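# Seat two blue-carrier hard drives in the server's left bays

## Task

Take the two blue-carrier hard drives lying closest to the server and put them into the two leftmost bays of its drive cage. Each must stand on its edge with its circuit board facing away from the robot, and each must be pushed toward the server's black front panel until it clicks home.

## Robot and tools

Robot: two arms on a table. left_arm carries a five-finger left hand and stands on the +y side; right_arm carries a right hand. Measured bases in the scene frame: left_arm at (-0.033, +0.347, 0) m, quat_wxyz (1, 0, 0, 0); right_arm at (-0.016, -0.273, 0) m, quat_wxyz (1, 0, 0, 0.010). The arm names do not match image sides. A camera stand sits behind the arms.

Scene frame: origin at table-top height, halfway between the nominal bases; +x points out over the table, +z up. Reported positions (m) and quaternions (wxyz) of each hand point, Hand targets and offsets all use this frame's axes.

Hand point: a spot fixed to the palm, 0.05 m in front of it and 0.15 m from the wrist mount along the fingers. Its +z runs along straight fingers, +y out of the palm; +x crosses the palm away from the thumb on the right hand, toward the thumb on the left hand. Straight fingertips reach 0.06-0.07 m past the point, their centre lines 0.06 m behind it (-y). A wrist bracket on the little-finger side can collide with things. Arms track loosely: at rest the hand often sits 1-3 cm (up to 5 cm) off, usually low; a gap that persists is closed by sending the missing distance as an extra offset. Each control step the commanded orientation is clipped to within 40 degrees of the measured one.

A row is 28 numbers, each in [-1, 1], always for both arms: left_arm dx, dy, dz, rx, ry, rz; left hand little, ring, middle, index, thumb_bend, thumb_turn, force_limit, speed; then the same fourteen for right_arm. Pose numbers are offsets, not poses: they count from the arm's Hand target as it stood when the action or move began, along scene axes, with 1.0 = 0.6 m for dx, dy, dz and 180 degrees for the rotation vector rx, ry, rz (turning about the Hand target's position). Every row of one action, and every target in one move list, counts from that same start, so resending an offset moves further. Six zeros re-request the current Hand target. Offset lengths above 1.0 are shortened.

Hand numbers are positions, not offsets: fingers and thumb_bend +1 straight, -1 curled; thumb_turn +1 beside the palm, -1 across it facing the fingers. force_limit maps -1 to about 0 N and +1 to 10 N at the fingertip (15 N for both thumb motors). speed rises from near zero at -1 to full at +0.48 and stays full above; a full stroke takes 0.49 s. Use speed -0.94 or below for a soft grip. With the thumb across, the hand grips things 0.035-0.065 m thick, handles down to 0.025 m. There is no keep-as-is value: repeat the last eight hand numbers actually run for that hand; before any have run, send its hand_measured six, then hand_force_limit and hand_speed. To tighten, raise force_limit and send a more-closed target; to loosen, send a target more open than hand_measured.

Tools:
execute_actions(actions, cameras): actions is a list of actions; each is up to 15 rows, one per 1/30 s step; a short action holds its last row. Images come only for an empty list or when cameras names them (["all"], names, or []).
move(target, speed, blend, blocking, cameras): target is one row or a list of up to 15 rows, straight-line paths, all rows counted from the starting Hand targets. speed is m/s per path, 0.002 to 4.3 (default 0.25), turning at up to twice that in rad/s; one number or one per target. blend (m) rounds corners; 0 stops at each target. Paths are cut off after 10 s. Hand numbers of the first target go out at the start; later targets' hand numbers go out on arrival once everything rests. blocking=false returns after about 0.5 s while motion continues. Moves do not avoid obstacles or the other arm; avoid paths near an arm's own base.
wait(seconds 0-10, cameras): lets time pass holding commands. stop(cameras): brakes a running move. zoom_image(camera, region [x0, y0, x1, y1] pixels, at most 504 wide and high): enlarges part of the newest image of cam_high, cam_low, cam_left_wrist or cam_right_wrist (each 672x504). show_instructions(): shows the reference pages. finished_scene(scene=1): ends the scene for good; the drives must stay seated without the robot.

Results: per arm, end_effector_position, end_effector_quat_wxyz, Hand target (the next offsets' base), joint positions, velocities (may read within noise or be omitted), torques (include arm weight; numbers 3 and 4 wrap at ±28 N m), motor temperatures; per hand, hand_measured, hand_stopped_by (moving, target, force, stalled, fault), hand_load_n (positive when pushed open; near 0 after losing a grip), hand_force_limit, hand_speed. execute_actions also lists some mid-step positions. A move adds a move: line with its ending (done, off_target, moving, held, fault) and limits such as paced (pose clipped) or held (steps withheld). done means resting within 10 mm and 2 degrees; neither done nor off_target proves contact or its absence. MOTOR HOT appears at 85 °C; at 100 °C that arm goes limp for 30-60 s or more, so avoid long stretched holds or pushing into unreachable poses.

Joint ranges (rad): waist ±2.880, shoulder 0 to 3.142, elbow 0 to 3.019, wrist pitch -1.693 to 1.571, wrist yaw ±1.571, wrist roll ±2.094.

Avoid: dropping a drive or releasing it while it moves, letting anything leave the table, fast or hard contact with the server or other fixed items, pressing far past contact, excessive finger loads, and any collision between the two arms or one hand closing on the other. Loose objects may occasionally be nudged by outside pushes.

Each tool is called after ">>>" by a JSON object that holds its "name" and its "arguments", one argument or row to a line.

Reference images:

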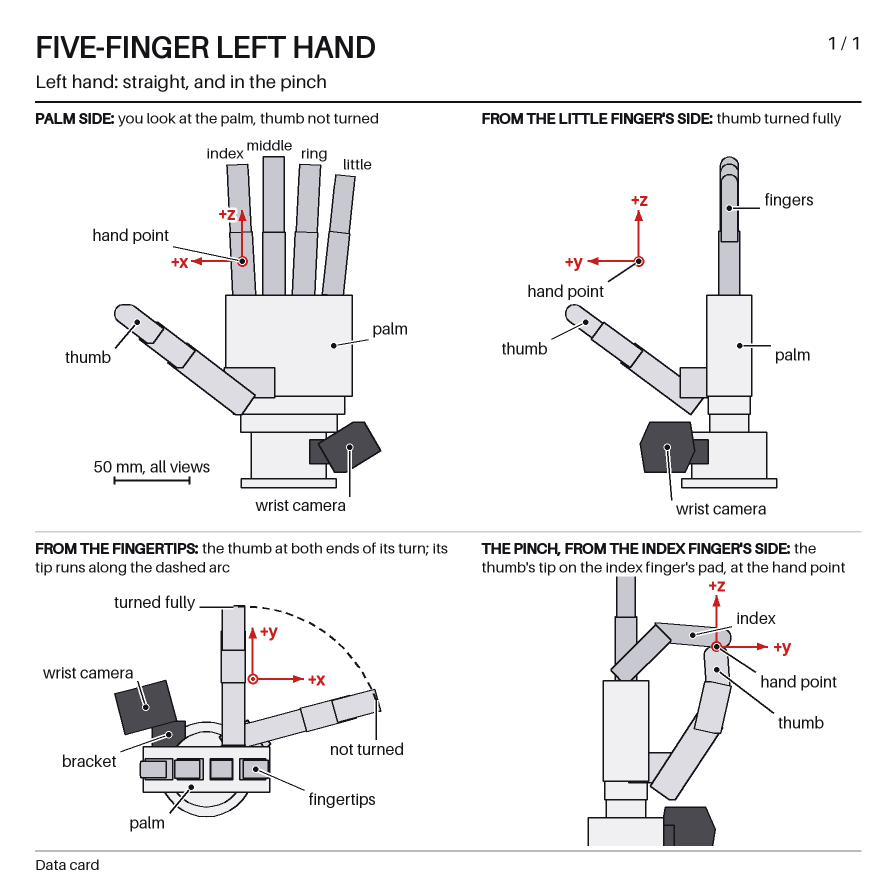

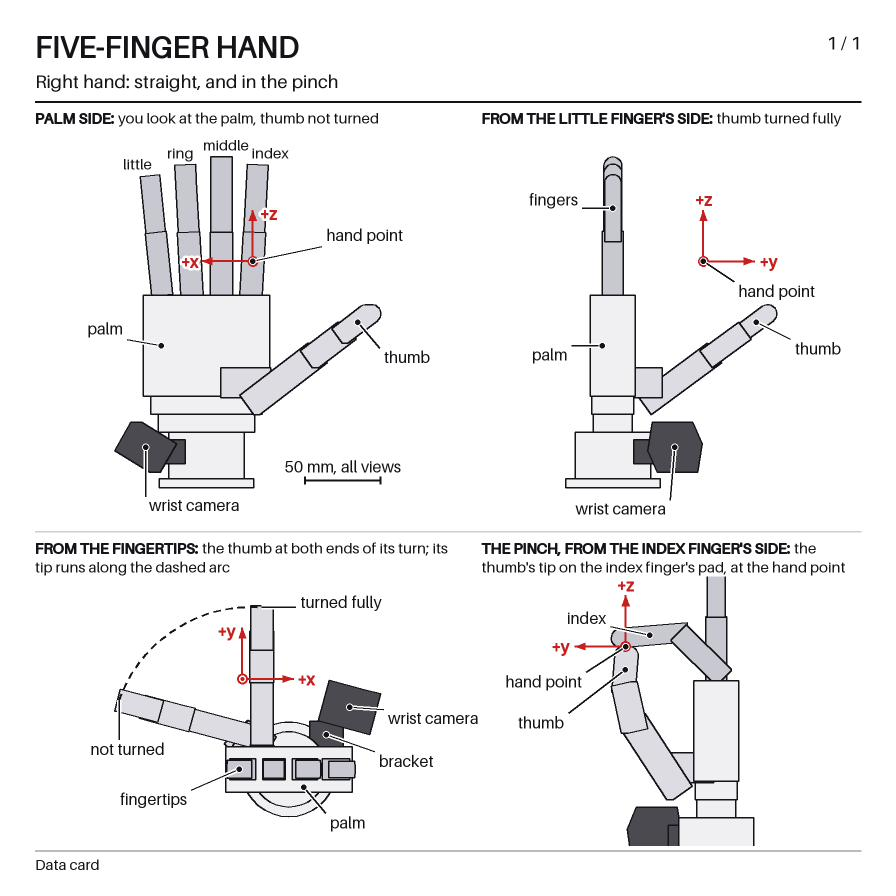

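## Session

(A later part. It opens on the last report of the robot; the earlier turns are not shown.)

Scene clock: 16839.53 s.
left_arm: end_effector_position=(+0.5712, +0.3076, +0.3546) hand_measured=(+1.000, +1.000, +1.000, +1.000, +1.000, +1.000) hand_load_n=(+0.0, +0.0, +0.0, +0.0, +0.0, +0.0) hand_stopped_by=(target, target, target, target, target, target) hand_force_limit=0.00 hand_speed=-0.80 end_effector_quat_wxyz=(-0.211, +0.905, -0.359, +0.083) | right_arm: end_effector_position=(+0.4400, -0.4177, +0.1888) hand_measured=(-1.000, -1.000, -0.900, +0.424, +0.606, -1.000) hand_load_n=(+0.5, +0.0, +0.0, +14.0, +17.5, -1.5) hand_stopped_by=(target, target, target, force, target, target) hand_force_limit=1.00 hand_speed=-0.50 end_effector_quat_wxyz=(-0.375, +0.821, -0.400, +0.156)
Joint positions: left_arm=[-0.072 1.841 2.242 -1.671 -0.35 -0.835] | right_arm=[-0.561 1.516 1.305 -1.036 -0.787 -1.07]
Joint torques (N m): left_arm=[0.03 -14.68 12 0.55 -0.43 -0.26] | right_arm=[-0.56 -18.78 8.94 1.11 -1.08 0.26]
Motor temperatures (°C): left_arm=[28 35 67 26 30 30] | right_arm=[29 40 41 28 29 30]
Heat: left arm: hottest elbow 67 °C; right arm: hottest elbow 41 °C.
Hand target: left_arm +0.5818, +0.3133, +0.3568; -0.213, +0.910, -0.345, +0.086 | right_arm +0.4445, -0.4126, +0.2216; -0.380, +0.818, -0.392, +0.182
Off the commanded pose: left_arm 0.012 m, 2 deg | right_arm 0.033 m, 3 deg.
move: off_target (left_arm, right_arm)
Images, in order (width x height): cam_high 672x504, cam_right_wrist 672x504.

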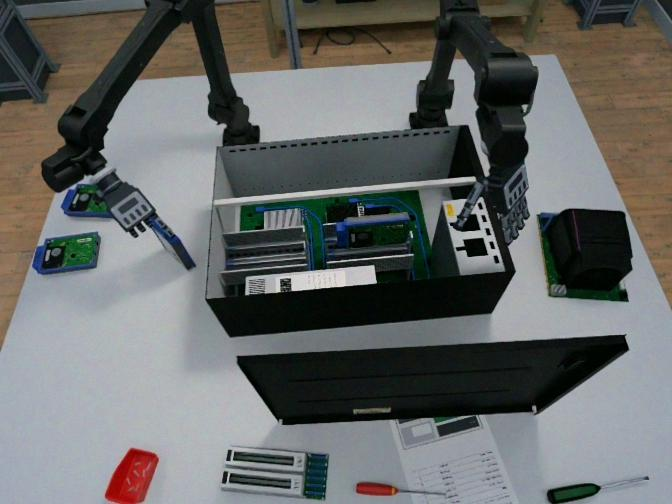

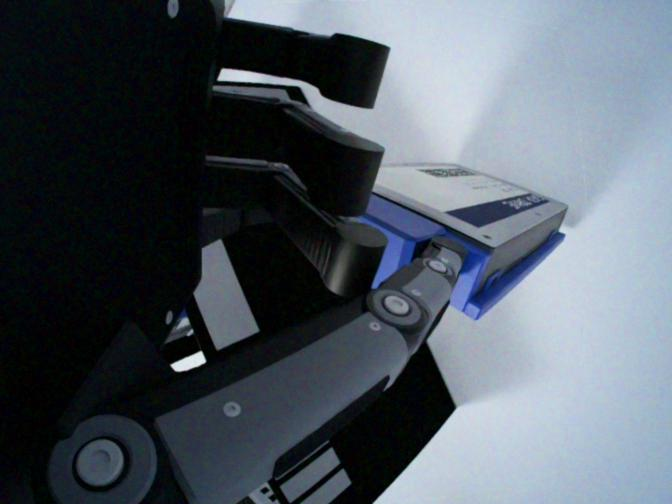

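>>> {"name": "move", "arguments": {
  "target": [0,0,0,0,0,0,1,1,1,1,1,1,0,-0.8,-0.05,-0.03,0.03,0,0,0,-1,-1,-0.9,-0.1,0.6,-1,1.0,-0.5],
  "speed": 0.05,
  "cameras": ["cam_right_wrist","cam_high"]
}}

Scene clock: 16895.73 s.
left_arm: end_effector_position=(+0.5712, +0.3076, +0.3546) hand_measured=(+1.000, +1.000, +1.000, +1.000, +1.000, +1.000) hand_load_n=(+0.0, +0.0, +0.0, +0.0, -0.5, +0.0) hand_stopped_by=(target, target, target, target, target, target) hand_force_limit=0.00 hand_speed=-0.80 end_effector_quat_wxyz=(-0.211, +0.905, -0.359, +0.083) | right_arm: end_effector_position=(+0.4098, -0.4274, +0.2032) hand_measured=(-1.000, -1.000, -0.900, +0.424, +0.606, -1.000) hand_load_n=(+0.0, +0.0, +0.0, +13.5, +17.0, -1.5) hand_stopped_by=(target, target, target, force, target, target) hand_force_limit=1.00 hand_speed=-0.50 end_effector_quat_wxyz=(-0.378, +0.819, -0.406, +0.147)
Joint positions: left_arm=[-0.072 1.841 2.242 -1.671 -0.35 -0.835] | right_arm=[-0.615 1.479 1.305 -1.145 -0.805 -1.139]
Joint torques (N m): left_arm=[0.15 -14.62 12.01 0.55 -0.42 -0.27] | right_arm=[-1.79 -18.02 9.98 0.64 -1.28 -0.02]
Motor temperatures (°C): left_arm=[28 35 67 26 30 30] | right_arm=[29 39 43 28 30 30]
Heat: left arm: hottest elbow 67 °C; right arm: hottest elbow 43 °C.
Hand target: left_arm +0.5818, +0.3133, +0.3568; -0.213, +0.910, -0.345, +0.086 | right_arm +0.4144, -0.4306, +0.2396; -0.380, +0.818, -0.392, +0.182
Off the commanded pose: left_arm 0.012 m, 2 deg | right_arm 0.037 m, 4 deg.
move: off_target (left_arm, right_arm)
Images, in order (width x height): cam_high 672x504, cam_right_wrist 672x504.

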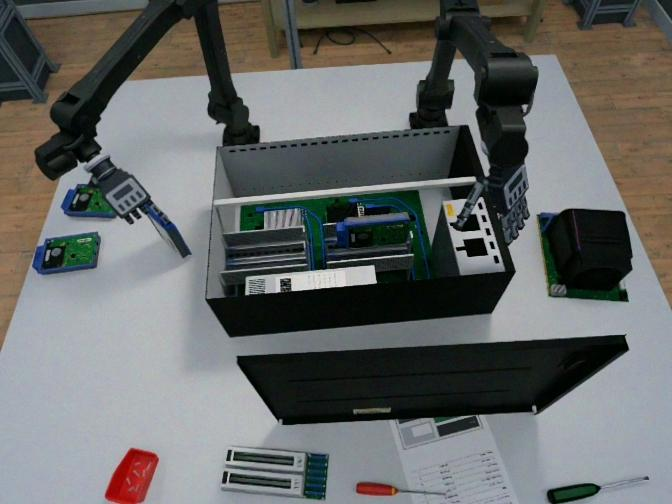

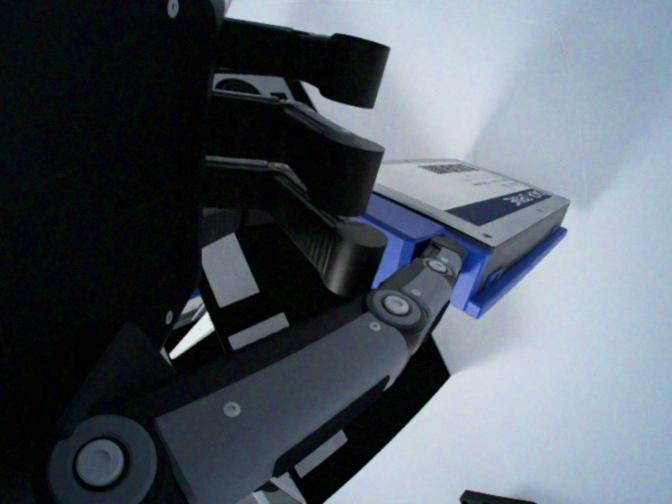

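>>> {"name": "move", "arguments": {
  "target": [
    [0,0,0,0,0,0,1,1,1,1,1,1,0,-0.8,-0.03,-0.01,0,0,0,-0.29,-1,-1,-0.9,-0.1,0.6,-1,1.0,-0.5],
    [0,0,0,0,0,0,1,1,1,1,1,1,0,-0.8,-0.06,-0.019,0,0,0,-0.58,-1,-1,-0.9,-0.1,0.6,-1,1.0,-0.5]
  ],
  "speed": 0.12,
  "cameras": ["cam_right_wrist","cam_high"]
}}

Scene clock: 16923.80 s.
left_arm: end_effector_position=(+0.5712, +0.3076, +0.3546) hand_measured=(+1.000, +1.000, +1.000, +1.000, +1.000, +1.000) hand_load_n=(+0.5, +0.0, +0.0, +0.0, +0.0, +0.0) hand_stopped_by=(target, target, target, target, target, target) hand_force_limit=0.00 hand_speed=-0.80 end_effector_quat_wxyz=(-0.211, +0.905, -0.359, +0.083) | right_arm: end_effector_position=(+0.3513, -0.4371, +0.1941) hand_measured=(-1.000, -1.000, -0.900, +0.424, +0.606, -1.000) hand_load_n=(+0.0, +0.0, +0.0, +13.5, +16.5, -0.5) hand_stopped_by=(target, target, target, force, target, target) hand_force_limit=1.00 hand_speed=-0.50 end_effector_quat_wxyz=(+0.049, -0.215, +0.894, -0.389)
Joint positions: left_arm=[-0.072 1.841 2.242 -1.671 -0.35 -0.835] | right_arm=[-0.278 1.087 0.929 -0.869 0.628 0.659]
Joint torques (N m): left_arm=[-0.03 -14.62 12 0.54 -0.42 -0.27] | right_arm=[-0.5 -8.23 13.71 1.69 0.8 0.15]
Motor temperatures (°C): left_arm=[28 35 67 26 30 30] | right_arm=[29 38 44 28 30 30]
Heat: left arm: hottest elbow 67 °C; right arm: hottest elbow 44 °C.
Hand target: left_arm +0.5818, +0.3133, +0.3568; -0.213, +0.910, -0.345, +0.086 | right_arm +0.3785, -0.4421, +0.2397; +0.089, -0.192, +0.886, -0.412
Off the commanded pose: left_arm 0.012 m, 2 deg | right_arm 0.053 m, 6 deg.
move: off_target (left_arm, right_arm)
Images, in order (width x height): cam_high 672x504, cam_right_wrist 672x504.

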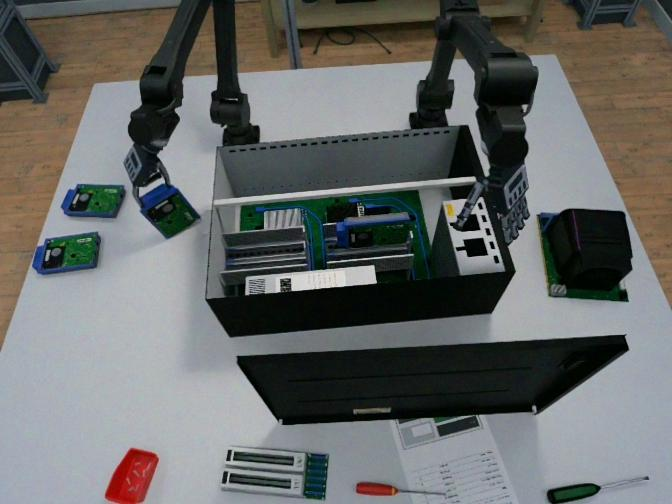

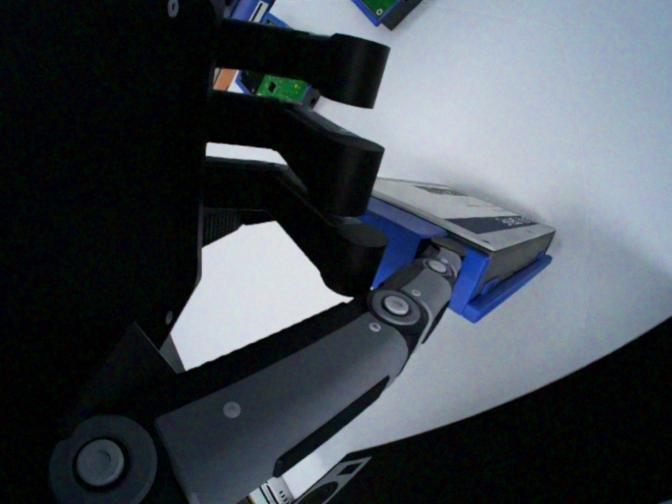

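>>> {"name": "move", "arguments": {
  "target": [0,0,0,0,0,0,1,1,1,1,1,1,0,-0.8,0.03,-0.006,0.0,0,0,0.035,-1,-1,-0.9,-0.1,0.6,-1,1.0,-0.5],
  "speed": 0.06,
  "cameras": ["cam_right_wrist"]
}}

Scene clock: 16967.20 s.
left_arm: end_effector_position=(+0.5712, +0.3076, +0.3546) hand_measured=(+1.000, +1.000, +1.000, +1.000, +1.000, +1.000) hand_load_n=(+0.0, +0.0, +0.0, +0.0, +0.0, +0.0) hand_stopped_by=(target, target, target, target, target, target) hand_force_limit=0.00 hand_speed=-0.80 end_effector_quat_wxyz=(-0.211, +0.905, -0.359, +0.083) | right_arm: end_effector_position=(+0.3666, -0.4326, +0.1907) hand_measured=(-1.000, -1.000, -0.900, +0.424, +0.606, -1.000) hand_load_n=(+0.0, +0.0, +0.0, +14.0, +16.5, +0.0) hand_stopped_by=(target, target, target, force, target, target) hand_force_limit=1.00 hand_speed=-0.50 end_effector_quat_wxyz=(+0.069, -0.262, +0.886, -0.377)
Joint positions: left_arm=[-0.072 1.841 2.242 -1.671 -0.35 -0.835] | right_arm=[-0.288 1.106 0.934 -0.807 0.551 0.555]
Joint torques (N m): left_arm=[-0.03 -14.68 12.01 0.51 -0.43 -0.27] | right_arm=[-2.02 -8.64 13.83 2.88 0.49 -0.13]
Motor temperatures (°C): left_arm=[28 35 67 26 30 30] | right_arm=[29 36 51 28 30 30]
Heat: left arm: hottest elbow 67 °C; right arm: hottest elbow 51 °C.
Hand target: left_arm +0.5818, +0.3133, +0.3568; -0.213, +0.910, -0.345, +0.086 | right_arm +0.3965, -0.4457, +0.2396; +0.112, -0.240, +0.874, -0.406
Off the commanded pose: left_arm 0.012 m, 2 deg | right_arm 0.059 m, 7 deg.
move: off_target (left_arm, right_arm)
Images, in order (width x height): cam_right_wrist 672x504.

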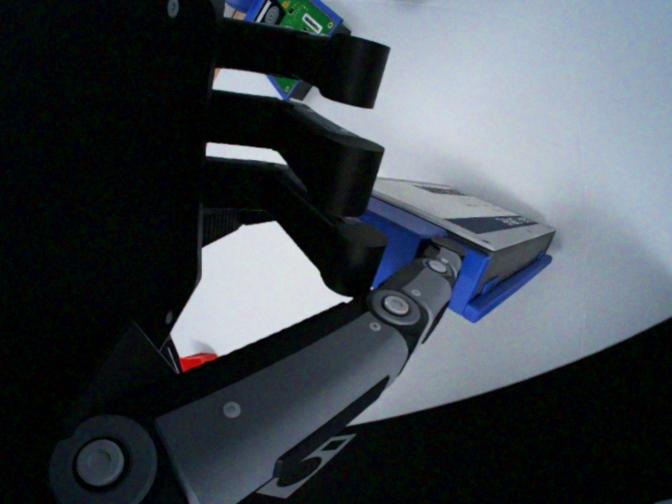

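>>> {"name": "move", "arguments": {
  "target": [0,0,0,0,0,0,1,1,1,1,1,1,0,-0.8,0,0,-0.035,0,0,0,-1,-1,-0.9,-0.1,0.6,-1,1.0,-0.5],
  "speed": 0.03
}}

>>> {"name": "move", "arguments": {
  "target": [0,0,0,0,0,0,1,1,1,1,1,1,0,-0.8,0,0,-0.015,0,0,0,-1,-1,-0.9,-0.1,0.6,-1,1.0,-0.5],
  "speed": 0.03,
  "cameras": ["cam_right_wrist","cam_high"]
}}

Scene clock: 16987.73 s.
left_arm: end_effector_position=(+0.5712, +0.3076, +0.3546) hand_measured=(+1.000, +1.000, +1.000, +1.000, +1.000, +1.000) hand_load_n=(+0.0, +0.0, +0.0, +0.0, +0.0, +0.0) hand_stopped_by=(target, target, target, target, target, target) hand_force_limit=0.00 hand_speed=-0.80 end_effector_quat_wxyz=(-0.211, +0.905, -0.359, +0.083) | right_arm: end_effector_position=(+0.3808, -0.4367, +0.1913) hand_measured=(-1.000, -1.000, -0.900, +0.424, +0.606, -1.000) hand_load_n=(+0.0, +0.0, +0.0, +14.0, +16.5, -0.5) hand_stopped_by=(target, target, target, force, target, target) hand_force_limit=1.00 hand_speed=-0.50 end_effector_quat_wxyz=(+0.085, -0.256, +0.882, -0.386)
Joint positions: left_arm=[-0.072 1.841 2.242 -1.671 -0.35 -0.835] | right_arm=[-0.289 1.123 0.934 -0.749 0.55 0.552]
Joint torques (N m): left_arm=[-0.03 -14.68 12.03 0.54 -0.43 -0.26] | right_arm=[-2.08 -9.35 10.48 3.03 0.49 -0.12]
Motor temperatures (°C): left_arm=[28 35 67 26 30 30] | right_arm=[29 35 51 29 29 30]
Heat: left arm: hottest elbow 67 °C; right arm: hottest elbow 51 °C.
Hand target: left_arm +0.5818, +0.3133, +0.3568; -0.213, +0.910, -0.345, +0.086 | right_arm +0.3964, -0.4457, +0.2187; +0.112, -0.240, +0.874, -0.407
Off the commanded pose: left_arm 0.012 m, 2 deg | right_arm 0.033 m, 4 deg.
move: off_target (left_arm, right_arm)

Scene clock: 16988.63 s.
left_arm: end_effector_position=(+0.5712, +0.3076, +0.3546) hand_measured=(+1.000, +1.000, +1.000, +1.000, +1.000, +1.000) hand_load_n=(+0.0, +0.0, +0.0, +0.0, +0.0, +0.0) hand_stopped_by=(target, target, target, target, target, target) hand_force_limit=0.00 hand_speed=-0.80 end_effector_quat_wxyz=(-0.211, +0.905, -0.359, +0.083) | right_arm: end_effector_position=(+0.3838, -0.4377, +0.1876) hand_measured=(-1.000, -1.000, -0.900, +0.424, +0.606, -1.000) hand_load_n=(+0.0, +0.0, +0.0, +13.5, +16.5, -0.5) hand_stopped_by=(target, target, target, force, target, target) hand_force_limit=1.00 hand_speed=-0.50 end_effector_quat_wxyz=(+0.089, -0.254, +0.881, -0.389)
Joint positions: left_arm=[-0.072 1.841 2.242 -1.671 -0.35 -0.835] | right_arm=[-0.289 1.128 0.924 -0.723 0.55 0.552]
Joint torques (N m): left_arm=[0.03 -14.56 12 0.51 -0.43 -0.27] | right_arm=[-2.02 -9.29 9.73 3.03 0.49 -0.11]
Motor temperatures (°C): left_arm=[28 35 67 26 30 30] | right_arm=[29 35 51 29 29 30]
Heat: left arm: hottest elbow 67 °C; right arm: hottest elbow 51 °C.
Hand target: left_arm +0.5818, +0.3133, +0.3568; -0.213, +0.910, -0.345, +0.086 | right_arm +0.3965, -0.4457, +0.2097; +0.112, -0.240, +0.874, -0.407
Off the commanded pose: left_arm 0.012 m, 2 deg | right_arm 0.027 m, 4 deg.
move: off_target (left_arm, right_arm)
Images, in order (width x height): cam_high 672x504, cam_right_wrist 672x504.

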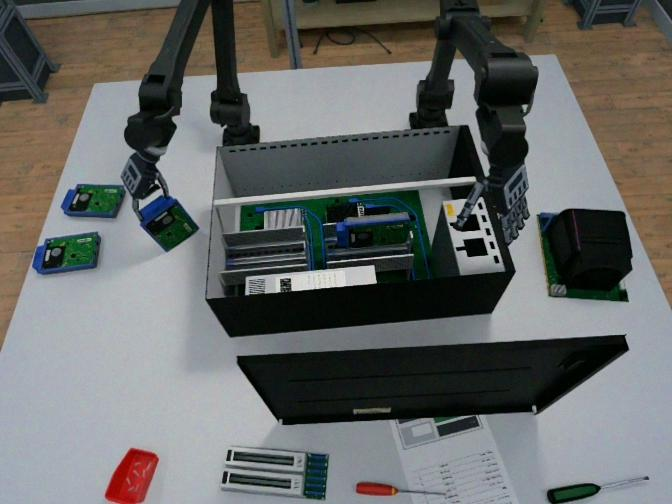

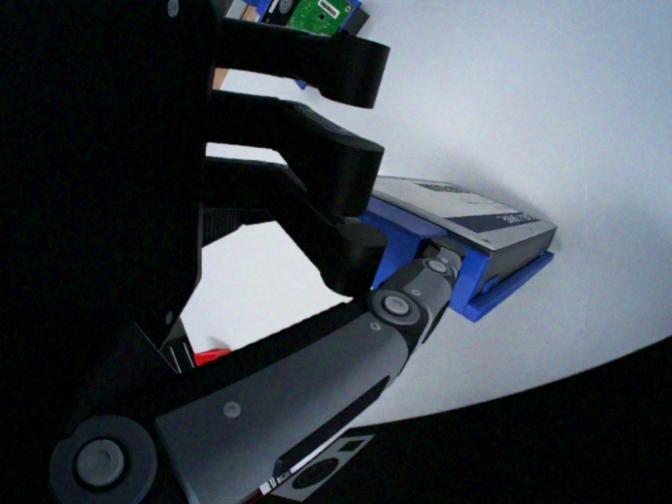

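>>> {"name": "move", "arguments": {
  "target": [0,0,0,0,0,0,1,1,1,1,1,1,0,-0.8,-0.035,-0.004,-0.025,0,0,0,-1,-1,-0.9,-0.1,0.6,-1,1.0,-0.5],
  "speed": 0.03
}}

>>> {"name": "move", "arguments": {
  "target": [0,0,0,0,0,0,1,1,1,1,1,1,0,-0.8,0,0,-0.015,0,0,0,-1,-1,-0.9,-0.1,0.6,-1,1.0,-0.5],
  "speed": 0.03,
  "cameras": ["cam_right_wrist","cam_high"]
}}

Scene clock: 17004.87 s.
left_arm: end_effector_position=(+0.5712, +0.3076, +0.3546) hand_measured=(+1.000, +1.000, +1.000, +1.000, +1.000, +1.000) hand_load_n=(+0.0, +0.0, +0.0, +0.0, +0.0, +0.0) hand_stopped_by=(target, target, target, target, target, target) hand_force_limit=0.00 hand_speed=-0.80 end_effector_quat_wxyz=(-0.211, +0.905, -0.359, +0.083) | right_arm: end_effector_position=(+0.3739, -0.4420, +0.1846) hand_measured=(-1.000, -1.000, -0.900, +0.424, +0.606, -1.000) hand_load_n=(+0.0, +0.0, +0.0, +13.5, +16.5, -0.5) hand_stopped_by=(target, target, target, force, target, target) hand_force_limit=1.00 hand_speed=-0.50 end_effector_quat_wxyz=(+0.103, -0.246, +0.879, -0.396)
Joint positions: left_arm=[-0.072 1.841 2.242 -1.671 -0.35 -0.835] | right_arm=[-0.311 1.084 0.871 -0.671 0.536 0.538]
Joint torques (N m): left_arm=[0.03 -14.62 12.01 0.55 -0.43 -0.27] | right_arm=[-2.32 -8.64 8.14 2.54 0.36 -0.19]
Motor temperatures (°C): left_arm=[28 35 67 26 30 30] | right_arm=[29 35 50 29 29 30]
Heat: left arm: hottest elbow 67 °C; right arm: hottest elbow 50 °C.
Hand target: left_arm +0.5818, +0.3133, +0.3568; -0.213, +0.910, -0.345, +0.086 | right_arm +0.3754, -0.4481, +0.1946; +0.112, -0.240, +0.874, -0.406
Off the commanded pose: left_arm 0.012 m, 2 deg | right_arm 0.012 m, 2 deg.
move: off_target (left_arm, right_arm)

Scene clock: 17005.77 s.
left_arm: end_effector_position=(+0.5712, +0.3076, +0.3546) hand_measured=(+1.000, +1.000, +1.000, +1.000, +1.000, +1.000) hand_load_n=(+0.0, +0.0, +0.0, +0.0, +0.0, +0.0) hand_stopped_by=(target, target, target, target, target, target) hand_force_limit=0.00 hand_speed=-0.80 end_effector_quat_wxyz=(-0.211, +0.905, -0.359, +0.083) | right_arm: end_effector_position=(+0.3768, -0.4428, +0.1833) hand_measured=(-1.000, -1.000, -0.900, +0.424, +0.606, -1.000) hand_load_n=(+0.0, +0.0, +0.0, +13.5, +16.5, -0.5) hand_stopped_by=(target, target, target, force, target, target) hand_force_limit=1.00 hand_speed=-0.50 end_effector_quat_wxyz=(+0.111, -0.243, +0.876, -0.401)
Joint positions: left_arm=[-0.072 1.841 2.242 -1.671 -0.35 -0.835] | right_arm=[-0.311 1.081 0.858 -0.64 0.535 0.537]
Joint torques (N m): left_arm=[0.03 -14.68 11.99 0.53 -0.43 -0.27] | right_arm=[-2.32 -7.88 7.64 2.33 0.35 -0.2]
Motor temperatures (°C): left_arm=[28 35 67 26 30 30] | right_arm=[29 35 50 29 29 30]
Heat: left arm: hottest elbow 67 °C; right arm: hottest elbow 50 °C.
Hand target: left_arm +0.5818, +0.3133, +0.3568; -0.213, +0.910, -0.345, +0.086 | right_arm +0.3754, -0.4481, +0.1855; +0.112, -0.240, +0.874, -0.406
Off the commanded pose: left_arm 0.012 m, 2 deg | right_arm 0.006 m, 1 deg.
move: off_target (left_arm)
Images, in order (width x height): cam_high 672x504, cam_right_wrist 672x504.

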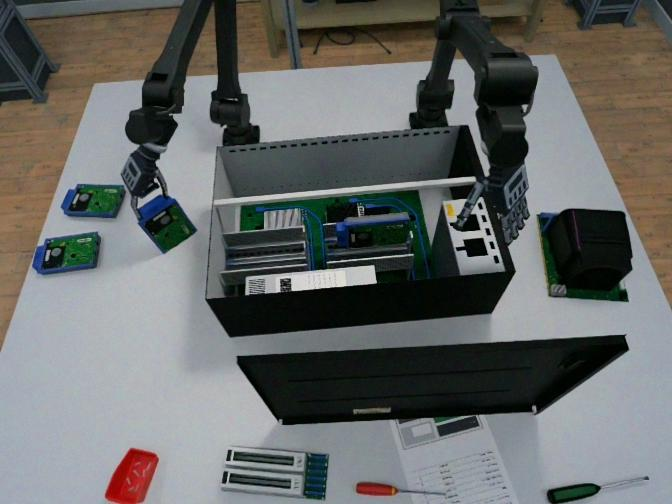

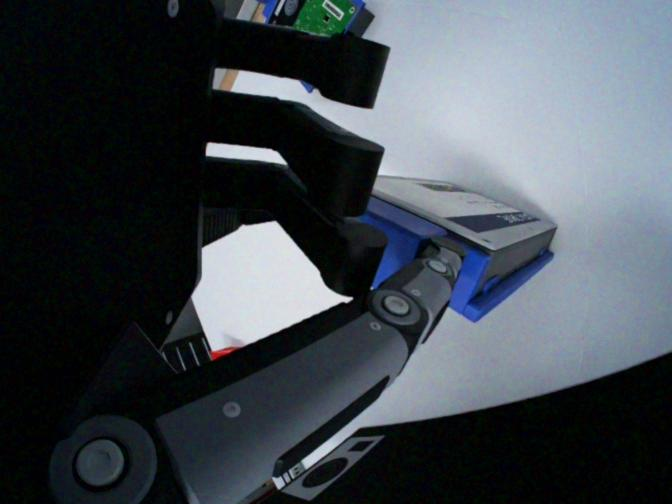

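>>> {"name": "move", "arguments": {
  "target": [0,0,0,0,0,0,1,1,1,1,1,1,0,-0.8,-0.01,-0.01,-0.02,0,0,0,-1,-1,-0.9,-0.1,0.6,-1,1.0,-0.5],
  "speed": 0.03
}}

>>> {"name": "move", "arguments": {
  "target": [0,0,0,0,0,0,1,1,1,1,1,1,0,-0.8,-0.01,-0.01,-0.015,0,0,0,-1,-1,-0.9,-0.1,0.6,-1,1.0,-0.5],
  "speed": 0.03,
  "cameras": ["cam_right_wrist"]
}}

Scene clock: 17047.33 s.
left_arm: end_effector_position=(+0.5712, +0.3076, +0.3546) hand_measured=(+1.000, +1.000, +1.000, +1.000, +1.000, +1.000) hand_load_n=(+0.0, +0.0, +0.0, +0.0, +0.0, +0.0) hand_stopped_by=(target, target, target, target, target, target) hand_force_limit=0.00 hand_speed=-0.80 end_effector_quat_wxyz=(-0.211, +0.905, -0.359, +0.083) | right_arm: end_effector_position=(+0.3746, -0.4496, +0.1820) hand_measured=(-1.000, -1.000, -0.900, +0.424, +0.606, -1.000) hand_load_n=(+0.0, +0.0, +0.0, +13.0, +16.5, -1.0) hand_stopped_by=(target, target, target, force, target, target) hand_force_limit=1.00 hand_speed=-0.50 end_effector_quat_wxyz=(+0.122, -0.236, +0.873, -0.408)
Joint positions: left_arm=[-0.072 1.841 2.242 -1.671 -0.35 -0.835] | right_arm=[-0.332 1.065 0.831 -0.591 0.522 0.522]
Joint torques (N m): left_arm=[0.03 -14.68 12 0.54 -0.43 -0.27] | right_arm=[-2.49 -6.59 6.98 2.1 0.23 -0.24]
Motor temperatures (°C): left_arm=[28 35 67 26 30 30] | right_arm=[29 35 45 29 29 30]
Heat: left arm: hottest elbow 67 °C; right arm: hottest elbow 45 °C.
Hand target: left_arm +0.5818, +0.3133, +0.3568; -0.213, +0.910, -0.345, +0.086 | right_arm +0.3694, -0.4541, +0.1737; +0.112, -0.240, +0.874, -0.407
Off the commanded pose: left_arm 0.012 m, 2 deg | right_arm 0.011 m, 1 deg.
move: off_target (left_arm, right_arm)

Scene clock: 17048.30 s.
left_arm: end_effector_position=(+0.5712, +0.3076, +0.3546) hand_measured=(+1.000, +1.000, +1.000, +1.000, +1.000, +1.000) hand_load_n=(+0.0, +0.0, +0.0, +0.0, +0.0, +0.0) hand_stopped_by=(target, target, target, target, target, target) hand_force_limit=0.00 hand_speed=-0.80 end_effector_quat_wxyz=(-0.211, +0.905, -0.359, +0.083) | right_arm: end_effector_position=(+0.3711, -0.4567, +0.1806) hand_measured=(-1.000, -1.000, -0.900, +0.424, +0.606, -1.000) hand_load_n=(+0.0, +0.0, +0.5, +13.0, +16.5, -1.0) hand_stopped_by=(target, target, target, force, target, target) hand_force_limit=1.00 hand_speed=-0.50 end_effector_quat_wxyz=(+0.129, -0.232, +0.871, -0.413)
Joint positions: left_arm=[-0.072 1.841 2.242 -1.671 -0.35 -0.835] | right_arm=[-0.356 1.051 0.808 -0.554 0.507 0.504]
Joint torques (N m): left_arm=[-0.03 -14.62 12.03 0.5 -0.44 -0.26] | right_arm=[-2.49 -5.71 6.53 1.99 0.16 -0.26]
Motor temperatures (°C): left_arm=[28 35 67 26 30 30] | right_arm=[29 34 45 29 29 30]
Heat: left arm: hottest elbow 67 °C; right arm: hottest elbow 45 °C.
Hand target: left_arm +0.5818, +0.3133, +0.3568; -0.213, +0.910, -0.345, +0.086 | right_arm +0.3634, -0.4601, +0.1646; +0.112, -0.240, +0.874, -0.406
Off the commanded pose: left_arm 0.012 m, 2 deg | right_arm 0.018 m, 2 deg.
move: off_target (left_arm, right_arm)
Images, in order (width x height): cam_right_wrist 672x504.

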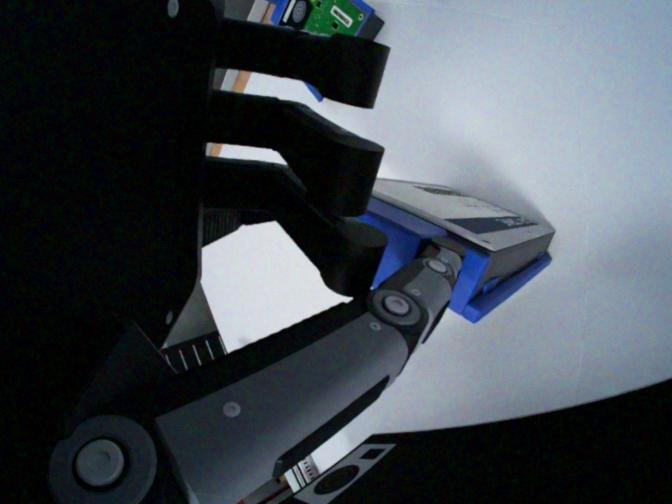

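>>> {"name": "zoom_image", "arguments": {
  "camera": "cam_right_wrist",
  "region": [360, 150, 610, 350]
}}

Scaled by 2.016 from the camera's 672x504 image, which has a finer 960x720 frame.

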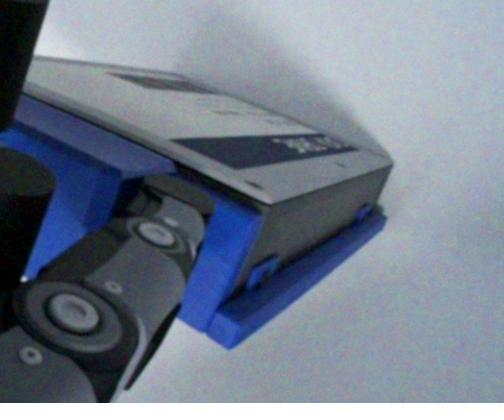

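>>> {"name": "move", "arguments": {
  "target": [0,0,0,0,0,0,1,1,1,1,1,1,0,-0.8,0,0,-0.02,0,0,0,-1,-1,-0.9,-0.1,0.6,-1,1.0,-0.5],
  "speed": 0.03,
  "cameras": ["cam_right_wrist"]
}}

>>> {"name": "zoom_image", "arguments": {
  "camera": "cam_right_wrist",
  "region": [360, 150, 610, 350]
}}

Scene clock: 17100.10 s.
left_arm: end_effector_position=(+0.5712, +0.3076, +0.3546) hand_measured=(+1.000, +1.000, +1.000, +1.000, +1.000, +1.000) hand_load_n=(+0.0, +0.0, +0.0, +0.0, +0.0, +0.0) hand_stopped_by=(target, target, target, target, target, target) hand_force_limit=0.00 hand_speed=-0.80 end_effector_quat_wxyz=(-0.211, +0.905, -0.359, +0.083) | right_arm: end_effector_position=(+0.3743, -0.4575, +0.1790) hand_measured=(-1.000, -1.000, -0.900, +0.424, +0.606, -1.000) hand_load_n=(+0.0, +0.0, +0.0, +13.0, +16.5, -1.0) hand_stopped_by=(target, target, target, force, target, target) hand_force_limit=1.00 hand_speed=-0.50 end_effector_quat_wxyz=(+0.139, -0.228, +0.868, -0.419)
Joint positions: left_arm=[-0.072 1.841 2.242 -1.671 -0.35 -0.835] | right_arm=[-0.356 1.048 0.79 -0.513 0.506 0.503]
Joint torques (N m): left_arm=[0.03 -14.68 12.01 0.54 -0.42 -0.26] | right_arm=[-2.43 -4.66 5.93 1.63 0.2 -0.26]
Motor temperatures (°C): left_arm=[28 35 67 26 30 30] | right_arm=[29 34 41 29 28 30]
Heat: left arm: hottest elbow 67 °C; right arm: hottest elbow 41 °C.
Hand target: left_arm +0.5818, +0.3133, +0.3568; -0.213, +0.910, -0.345, +0.086 | right_arm +0.3634, -0.4600, +0.1525; +0.112, -0.240, +0.874, -0.406
Off the commanded pose: left_arm 0.012 m, 2 deg | right_arm 0.029 m, 4 deg.
move: off_target (left_arm, right_arm)
Images, in order (width x height): cam_right_wrist 672x504.

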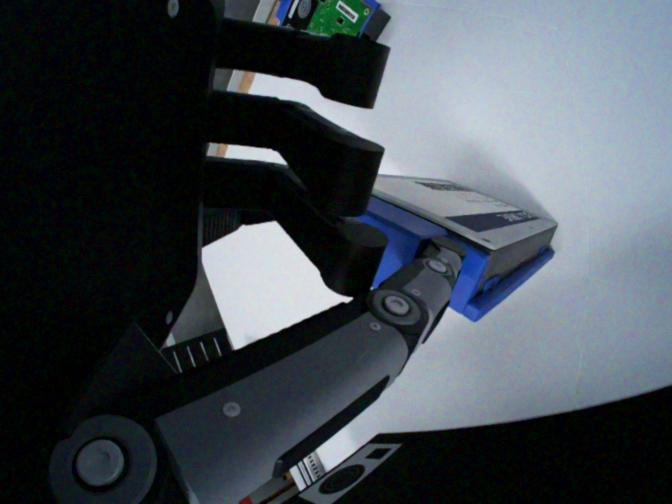

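Scaled by 2.016 from the camera's 672x504 image, which has a finer 960x720 frame.

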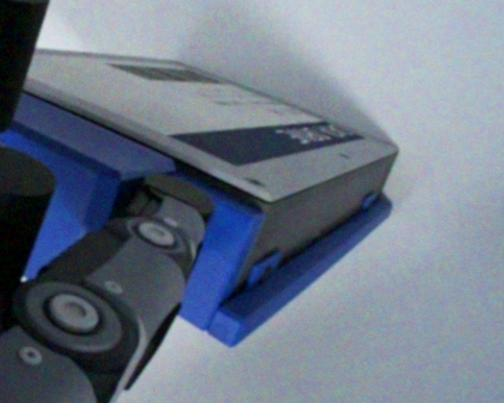

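>>> {"name": "move", "arguments": {
  "target": [0,0,0,0,0,0,1,1,1,1,1,1,0,-0.8,0.026,0.016,0.012,0,0,0,-1,-1,-0.9,-0.1,0.6,-1,1.0,-0.5],
  "speed": 0.03,
  "cameras": ["cam_right_wrist"]
}}

>>> {"name": "zoom_image", "arguments": {
  "camera": "cam_right_wrist",
  "region": [360, 150, 610, 350]
}}

Scene clock: 17113.43 s.
left_arm: end_effector_position=(+0.5712, +0.3076, +0.3546) hand_measured=(+1.000, +1.000, +1.000, +1.000, +1.000, +1.000) hand_load_n=(+0.0, +0.0, +0.0, +0.0, +0.0, +0.0) hand_stopped_by=(target, target, target, target, target, target) hand_force_limit=0.00 hand_speed=-0.80 end_effector_quat_wxyz=(-0.211, +0.905, -0.359, +0.083) | right_arm: end_effector_position=(+0.3796, -0.4537, +0.1786) hand_measured=(-1.000, -1.000, -0.900, +0.424, +0.606, -1.000) hand_load_n=(+0.0, +0.0, +0.0, +14.5, +15.5, -1.5) hand_stopped_by=(target, target, target, force, target, target) hand_force_limit=1.00 hand_speed=-0.50 end_effector_quat_wxyz=(+0.134, -0.227, +0.866, -0.424)
Joint positions: left_arm=[-0.072 1.841 2.242 -1.671 -0.35 -0.835] | right_arm=[-0.332 1.063 0.799 -0.516 0.535 0.518]
Joint torques (N m): left_arm=[0.03 -14.62 12.04 0.51 -0.43 -0.27] | right_arm=[-0.85 -3.49 8.35 0.51 0.24 -0.01]
Motor temperatures (°C): left_arm=[28 35 67 26 30 30] | right_arm=[29 34 41 28 28 30]
Heat: left arm: hottest elbow 67 °C; right arm: hottest elbow 41 °C.
Hand target: left_arm +0.5818, +0.3133, +0.3568; -0.213, +0.910, -0.345, +0.086 | right_arm +0.3790, -0.4506, +0.1598; +0.112, -0.240, +0.874, -0.406
Off the commanded pose: left_arm 0.012 m, 2 deg | right_arm 0.019 m, 4 deg.
move: off_target (left_arm, right_arm)
Images, in order (width x height): cam_right_wrist 672x504.

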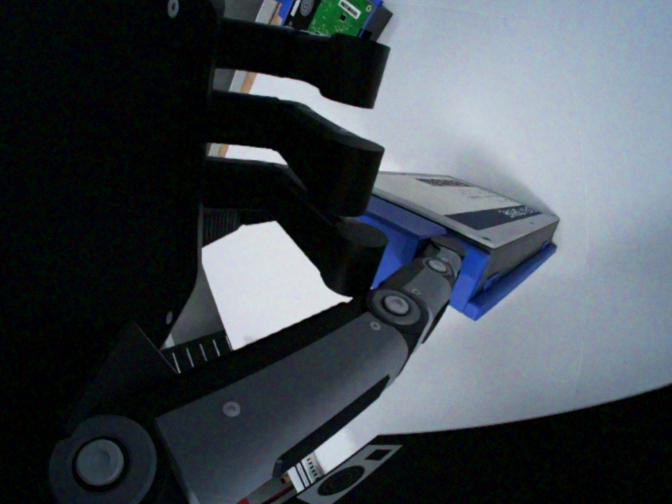

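Scaled by 2.016 from the camera's 672x504 image, which has a finer 960x720 frame.

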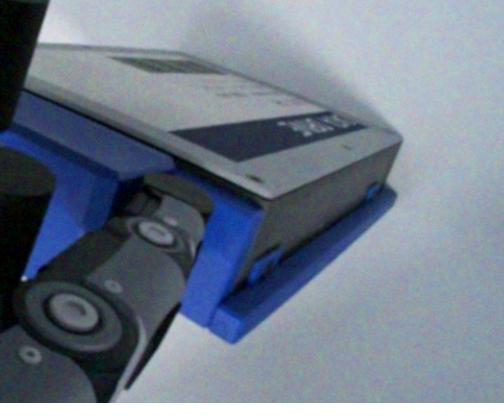

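>>> {"name": "move", "arguments": {
  "target": [0,0,0,0,0,0,1,1,1,1,1,1,0,-0.8,0.014,0.006,0.02,0,0,0,-1,-1,-0.9,-0.1,0.6,-1,1.0,-0.5],
  "speed": 0.03,
  "cameras": ["cam_right_wrist"]
}}

>>> {"name": "zoom_image", "arguments": {
  "camera": "cam_right_wrist",
  "region": [360, 150, 610, 350]
}}

Scene clock: 17143.93 s.
left_arm: end_effector_position=(+0.5712, +0.3076, +0.3546) hand_measured=(+1.000, +1.000, +1.000, +1.000, +1.000, +1.000) hand_load_n=(+0.0, +0.0, +0.0, +0.0, +0.0, +0.0) hand_stopped_by=(target, target, target, target, target, target) hand_force_limit=0.00 hand_speed=-0.80 end_effector_quat_wxyz=(-0.211, +0.905, -0.359, +0.083) | right_arm: end_effector_position=(+0.3838, -0.4503, +0.1784) hand_measured=(-1.000, -1.000, -0.900, +0.424, +0.606, -1.000) hand_load_n=(+0.0, +0.0, +0.0, +14.5, +16.0, -1.0) hand_stopped_by=(target, target, target, force, target, target) hand_force_limit=1.00 hand_speed=-0.50 end_effector_quat_wxyz=(+0.123, -0.231, +0.870, -0.418)
Joint positions: left_arm=[-0.072 1.841 2.242 -1.671 -0.35 -0.835] | right_arm=[-0.316 1.088 0.828 -0.555 0.548 0.532]
Joint torques (N m): left_arm=[0.03 -14.56 12.01 0.51 -0.43 -0.26] | right_arm=[-0.5 -4.84 9.25 0.58 0.18 -0.02]
Motor temperatures (°C): left_arm=[28 35 67 26 30 30] | right_arm=[29 33 41 28 28 30]
Heat: left arm: hottest elbow 67 °C; right arm: hottest elbow 41 °C.
Hand target: left_arm +0.5818, +0.3133, +0.3568; -0.213, +0.910, -0.345, +0.086 | right_arm +0.3874, -0.4469, +0.1717; +0.112, -0.240, +0.874, -0.406
Off the commanded pose: left_arm 0.012 m, 2 deg | right_arm 0.008 m, 2 deg.
move: off_target (left_arm)
Images, in order (width x height): cam_right_wrist 672x504.

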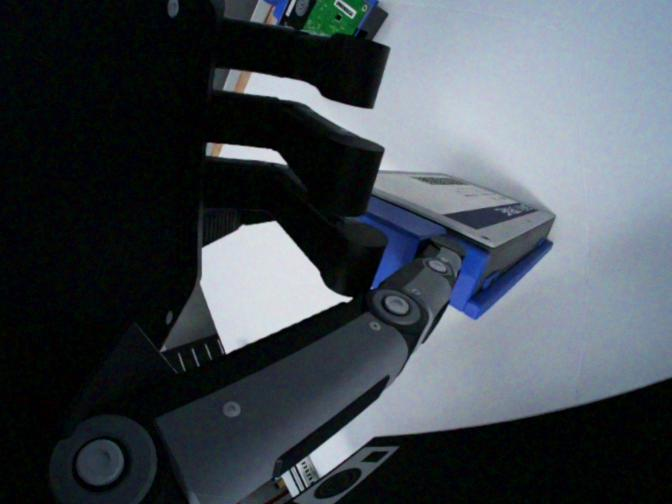

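Scaled by 2.016 from the camera's 672x504 image, which has a finer 960x720 frame.

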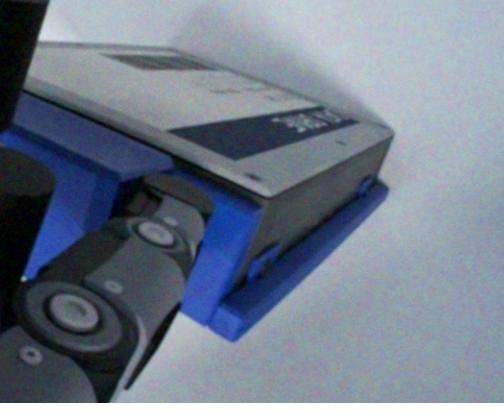

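>>> {"name": "execute_actions", "arguments": {
  "actions": [
    [[0,0,0,0,0,0,1,1,1,1,1,1,0,-0.8,0,0,0.004,0,0,0,-1,-1,-0.9,0.5,0.6,-1,1.0,-0.85]]
  ],
  "cameras": ["cam_right_wrist"]
}}

>>> {"name": "zoom_image", "arguments": {
  "camera": "cam_right_wrist",
  "region": [360, 150, 610, 350]
}}

Scene clock: 17163.73 s.
left_arm: end_effector_position=(+0.5712, +0.3076, +0.3546) hand_measured=(+1.000, +1.000, +1.000, +1.000, +1.000, +1.000) hand_load_n=(+0.0, +0.0, +0.0, +0.0, +0.0, -0.5) hand_stopped_by=(target, target, target, target, target, target) hand_force_limit=0.00 hand_speed=-0.80 end_effector_quat_wxyz=(-0.211, +0.905, -0.359, +0.083) | right_arm: end_effector_position=(+0.3818, -0.4489, +0.1770) hand_measured=(-1.000, -1.000, -0.900, +0.500, +0.600, -1.000) hand_load_n=(+0.0, +0.0, +0.0, +1.0, +0.0, +0.0) hand_stopped_by=(target, target, target, target, target, target) hand_force_limit=1.00 hand_speed=-0.85 end_effector_quat_wxyz=(+0.119, -0.233, +0.872, -0.414)
Joint positions: left_arm=[-0.072 1.841 2.242 -1.671 -0.35 -0.835] | right_arm=[-0.315 1.089 0.83 -0.569 0.548 0.534]
Joint torques (N m): left_arm=[0.03 -14.62 12.01 0.53 -0.42 -0.26] | right_arm=[-0.67 -5.07 9.51 0.85 0.19 -0.02]
Motor temperatures (°C): left_arm=[28 35 67 26 30 30] | right_arm=[29 33 42 28 28 30]
Heat: left arm: hottest elbow 67 °C; right arm: hottest elbow 42 °C.
Hand target: left_arm +0.5818, +0.3133, +0.3568; -0.213, +0.910, -0.345, +0.086 | right_arm +0.3874, -0.4469, +0.1741; +0.112, -0.240, +0.874, -0.406
Off the commanded pose: left_arm 0.012 m, 2 deg | right_arm 0.007 m, 1 deg.
Step readings (end_effector_position of left_arm | right_arm):
0: (+0.5712, +0.3076, +0.3546) | (+0.3838, -0.4503, +0.1785)
1: (+0.5712, +0.3076, +0.3546) | (+0.3838, -0.4503, +0.1785)
2: (+0.5712, +0.3076, +0.3546) | (+0.3837, -0.4503, +0.1785)
4: (+0.5712, +0.3076, +0.3546) | (+0.3831, -0.4499, +0.1782)
8: (+0.5712, +0.3076, +0.3546) | (+0.3817, -0.4491, +0.1772)
15: (+0.5712, +0.3076, +0.3546) | (+0.3818, -0.4489, +0.1770)
Images, in order (width x height): cam_right_wrist 672x504.

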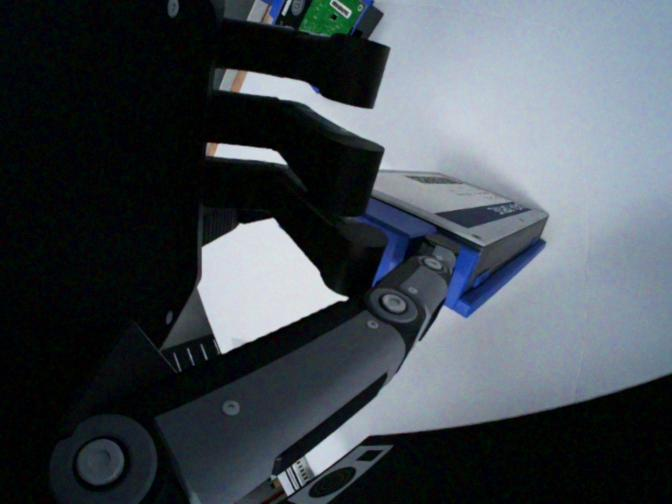

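Scaled by 2.016 from the camera's 672x504 image, which has a finer 960x720 frame.

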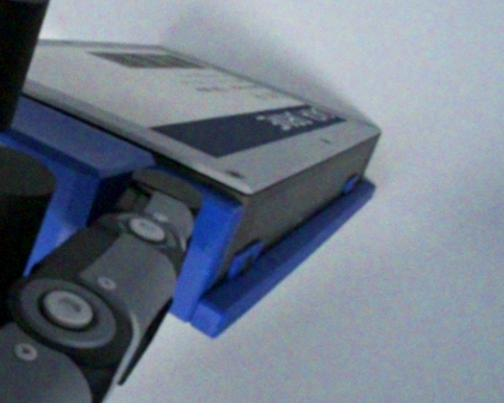

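>>> {"name": "execute_actions", "arguments": {
  "actions": [
    [[0,0,0,0,0,0,1,1,1,1,1,1,0,-0.8,0,0,0.0,0,0,0,-1,-1,-0.9,1,0.62,-1,1.0,-0.5]],
    [[0,0,0,0,0,0,1,1,1,1,1,1,0,-0.8,0,0,0.0,0,0,0,-1,-1,-0.9,1,1,-1,1.0,-0.5]]
  ],
  "cameras": ["cam_right_wrist","cam_high"]
}}

Scene clock: 17187.40 s.
left_arm: end_effector_position=(+0.5712, +0.3076, +0.3546) hand_measured=(+1.000, +1.000, +1.000, +1.000, +1.000, +1.000) hand_load_n=(+0.0, +0.0, +0.0, +0.0, +0.0, +0.0) hand_stopped_by=(target, target, target, target, target, target) hand_force_limit=0.00 hand_speed=-0.80 end_effector_quat_wxyz=(-0.211, +0.905, -0.359, +0.083) | right_arm: end_effector_position=(+0.3808, -0.4483, +0.1739) hand_measured=(-1.000, -1.000, -0.900, +1.000, +1.000, -1.000) hand_load_n=(-0.5, +0.0, +0.0, +0.0, +0.0, -0.5) hand_stopped_by=(target, target, target, target, target, target) hand_force_limit=1.00 hand_speed=-0.50 end_effector_quat_wxyz=(+0.113, -0.236, +0.873, -0.411)
Joint positions: left_arm=[-0.072 1.841 2.242 -1.671 -0.35 -0.835] | right_arm=[-0.314 1.095 0.833 -0.58 0.549 0.534]
Joint torques (N m): left_arm=[0.03 -14.68 12.01 0.55 -0.42 -0.27] | right_arm=[-0.79 -5.71 9.31 1.31 0.19 -0.03]
Motor temperatures (°C): left_arm=[28 35 67 26 30 30] | right_arm=[29 33 43 28 28 30]
Heat: left arm: hottest elbow 67 °C; right arm: hottest elbow 43 °C.
Hand target: left_arm +0.5818, +0.3133, +0.3568; -0.213, +0.910, -0.345, +0.086 | right_arm +0.3874, -0.4470, +0.1742; +0.112, -0.240, +0.874, -0.407
Off the commanded pose: left_arm 0.012 m, 2 deg | right_arm 0.007 m, 1 deg.
Step readings (end_effector_position of left_arm | right_arm):
0: (+0.5712, +0.3076, +0.3546) | (+0.3818, -0.4489, +0.1770)
1: (+0.5712, +0.3076, +0.3546) | (+0.3818, -0.4489, +0.1770)
2: (+0.5712, +0.3076, +0.3546) | (+0.3818, -0.4489, +0.1770)
4: (+0.5712, +0.3076, +0.3546) | (+0.3811, -0.4483, +0.1761)
8: (+0.5712, +0.3076, +0.3546) | (+0.3803, -0.4478, +0.1730)
15: (+0.5712, +0.3076, +0.3546) | (+0.3803, -0.4479, +0.1729)
16: (+0.5712, +0.3076, +0.3546) | (+0.3803, -0.4479, +0.1729)
17: (+0.5712, +0.3076, +0.3546) | (+0.3803, -0.4479, +0.1729)
19: (+0.5712, +0.3076, +0.3546) | (+0.3803, -0.4480, +0.1729)
23: (+0.5712, +0.3076, +0.3546) | (+0.3806, -0.4482, +0.1735)
30: (+0.5712, +0.3076, +0.3546) | (+0.3808, -0.4483, +0.1739)
Images, in order (width x height): cam_high 672x504, cam_right_wrist 672x504.

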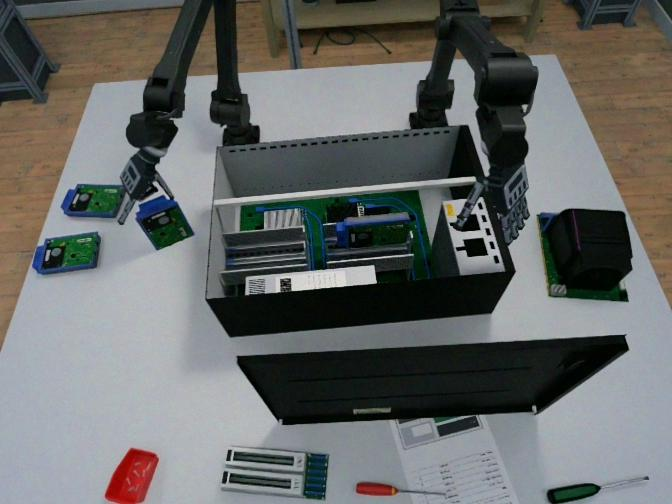

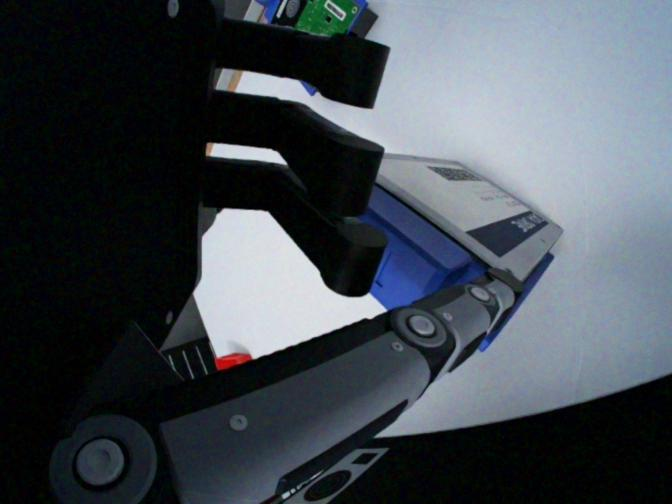

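>>> {"name": "zoom_image", "arguments": {
  "camera": "cam_right_wrist",
  "region": [350, 140, 600, 340]
}}

Scaled by 2.016 from the camera's 672x504 image, which has a finer 960x720 frame.

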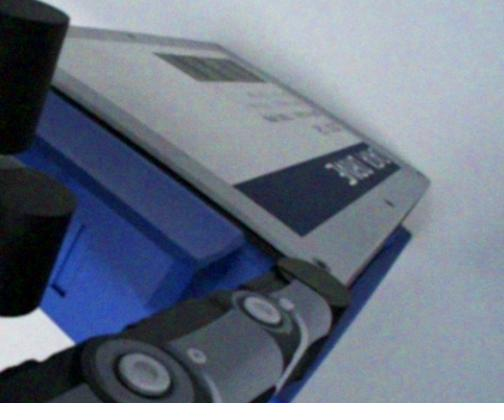

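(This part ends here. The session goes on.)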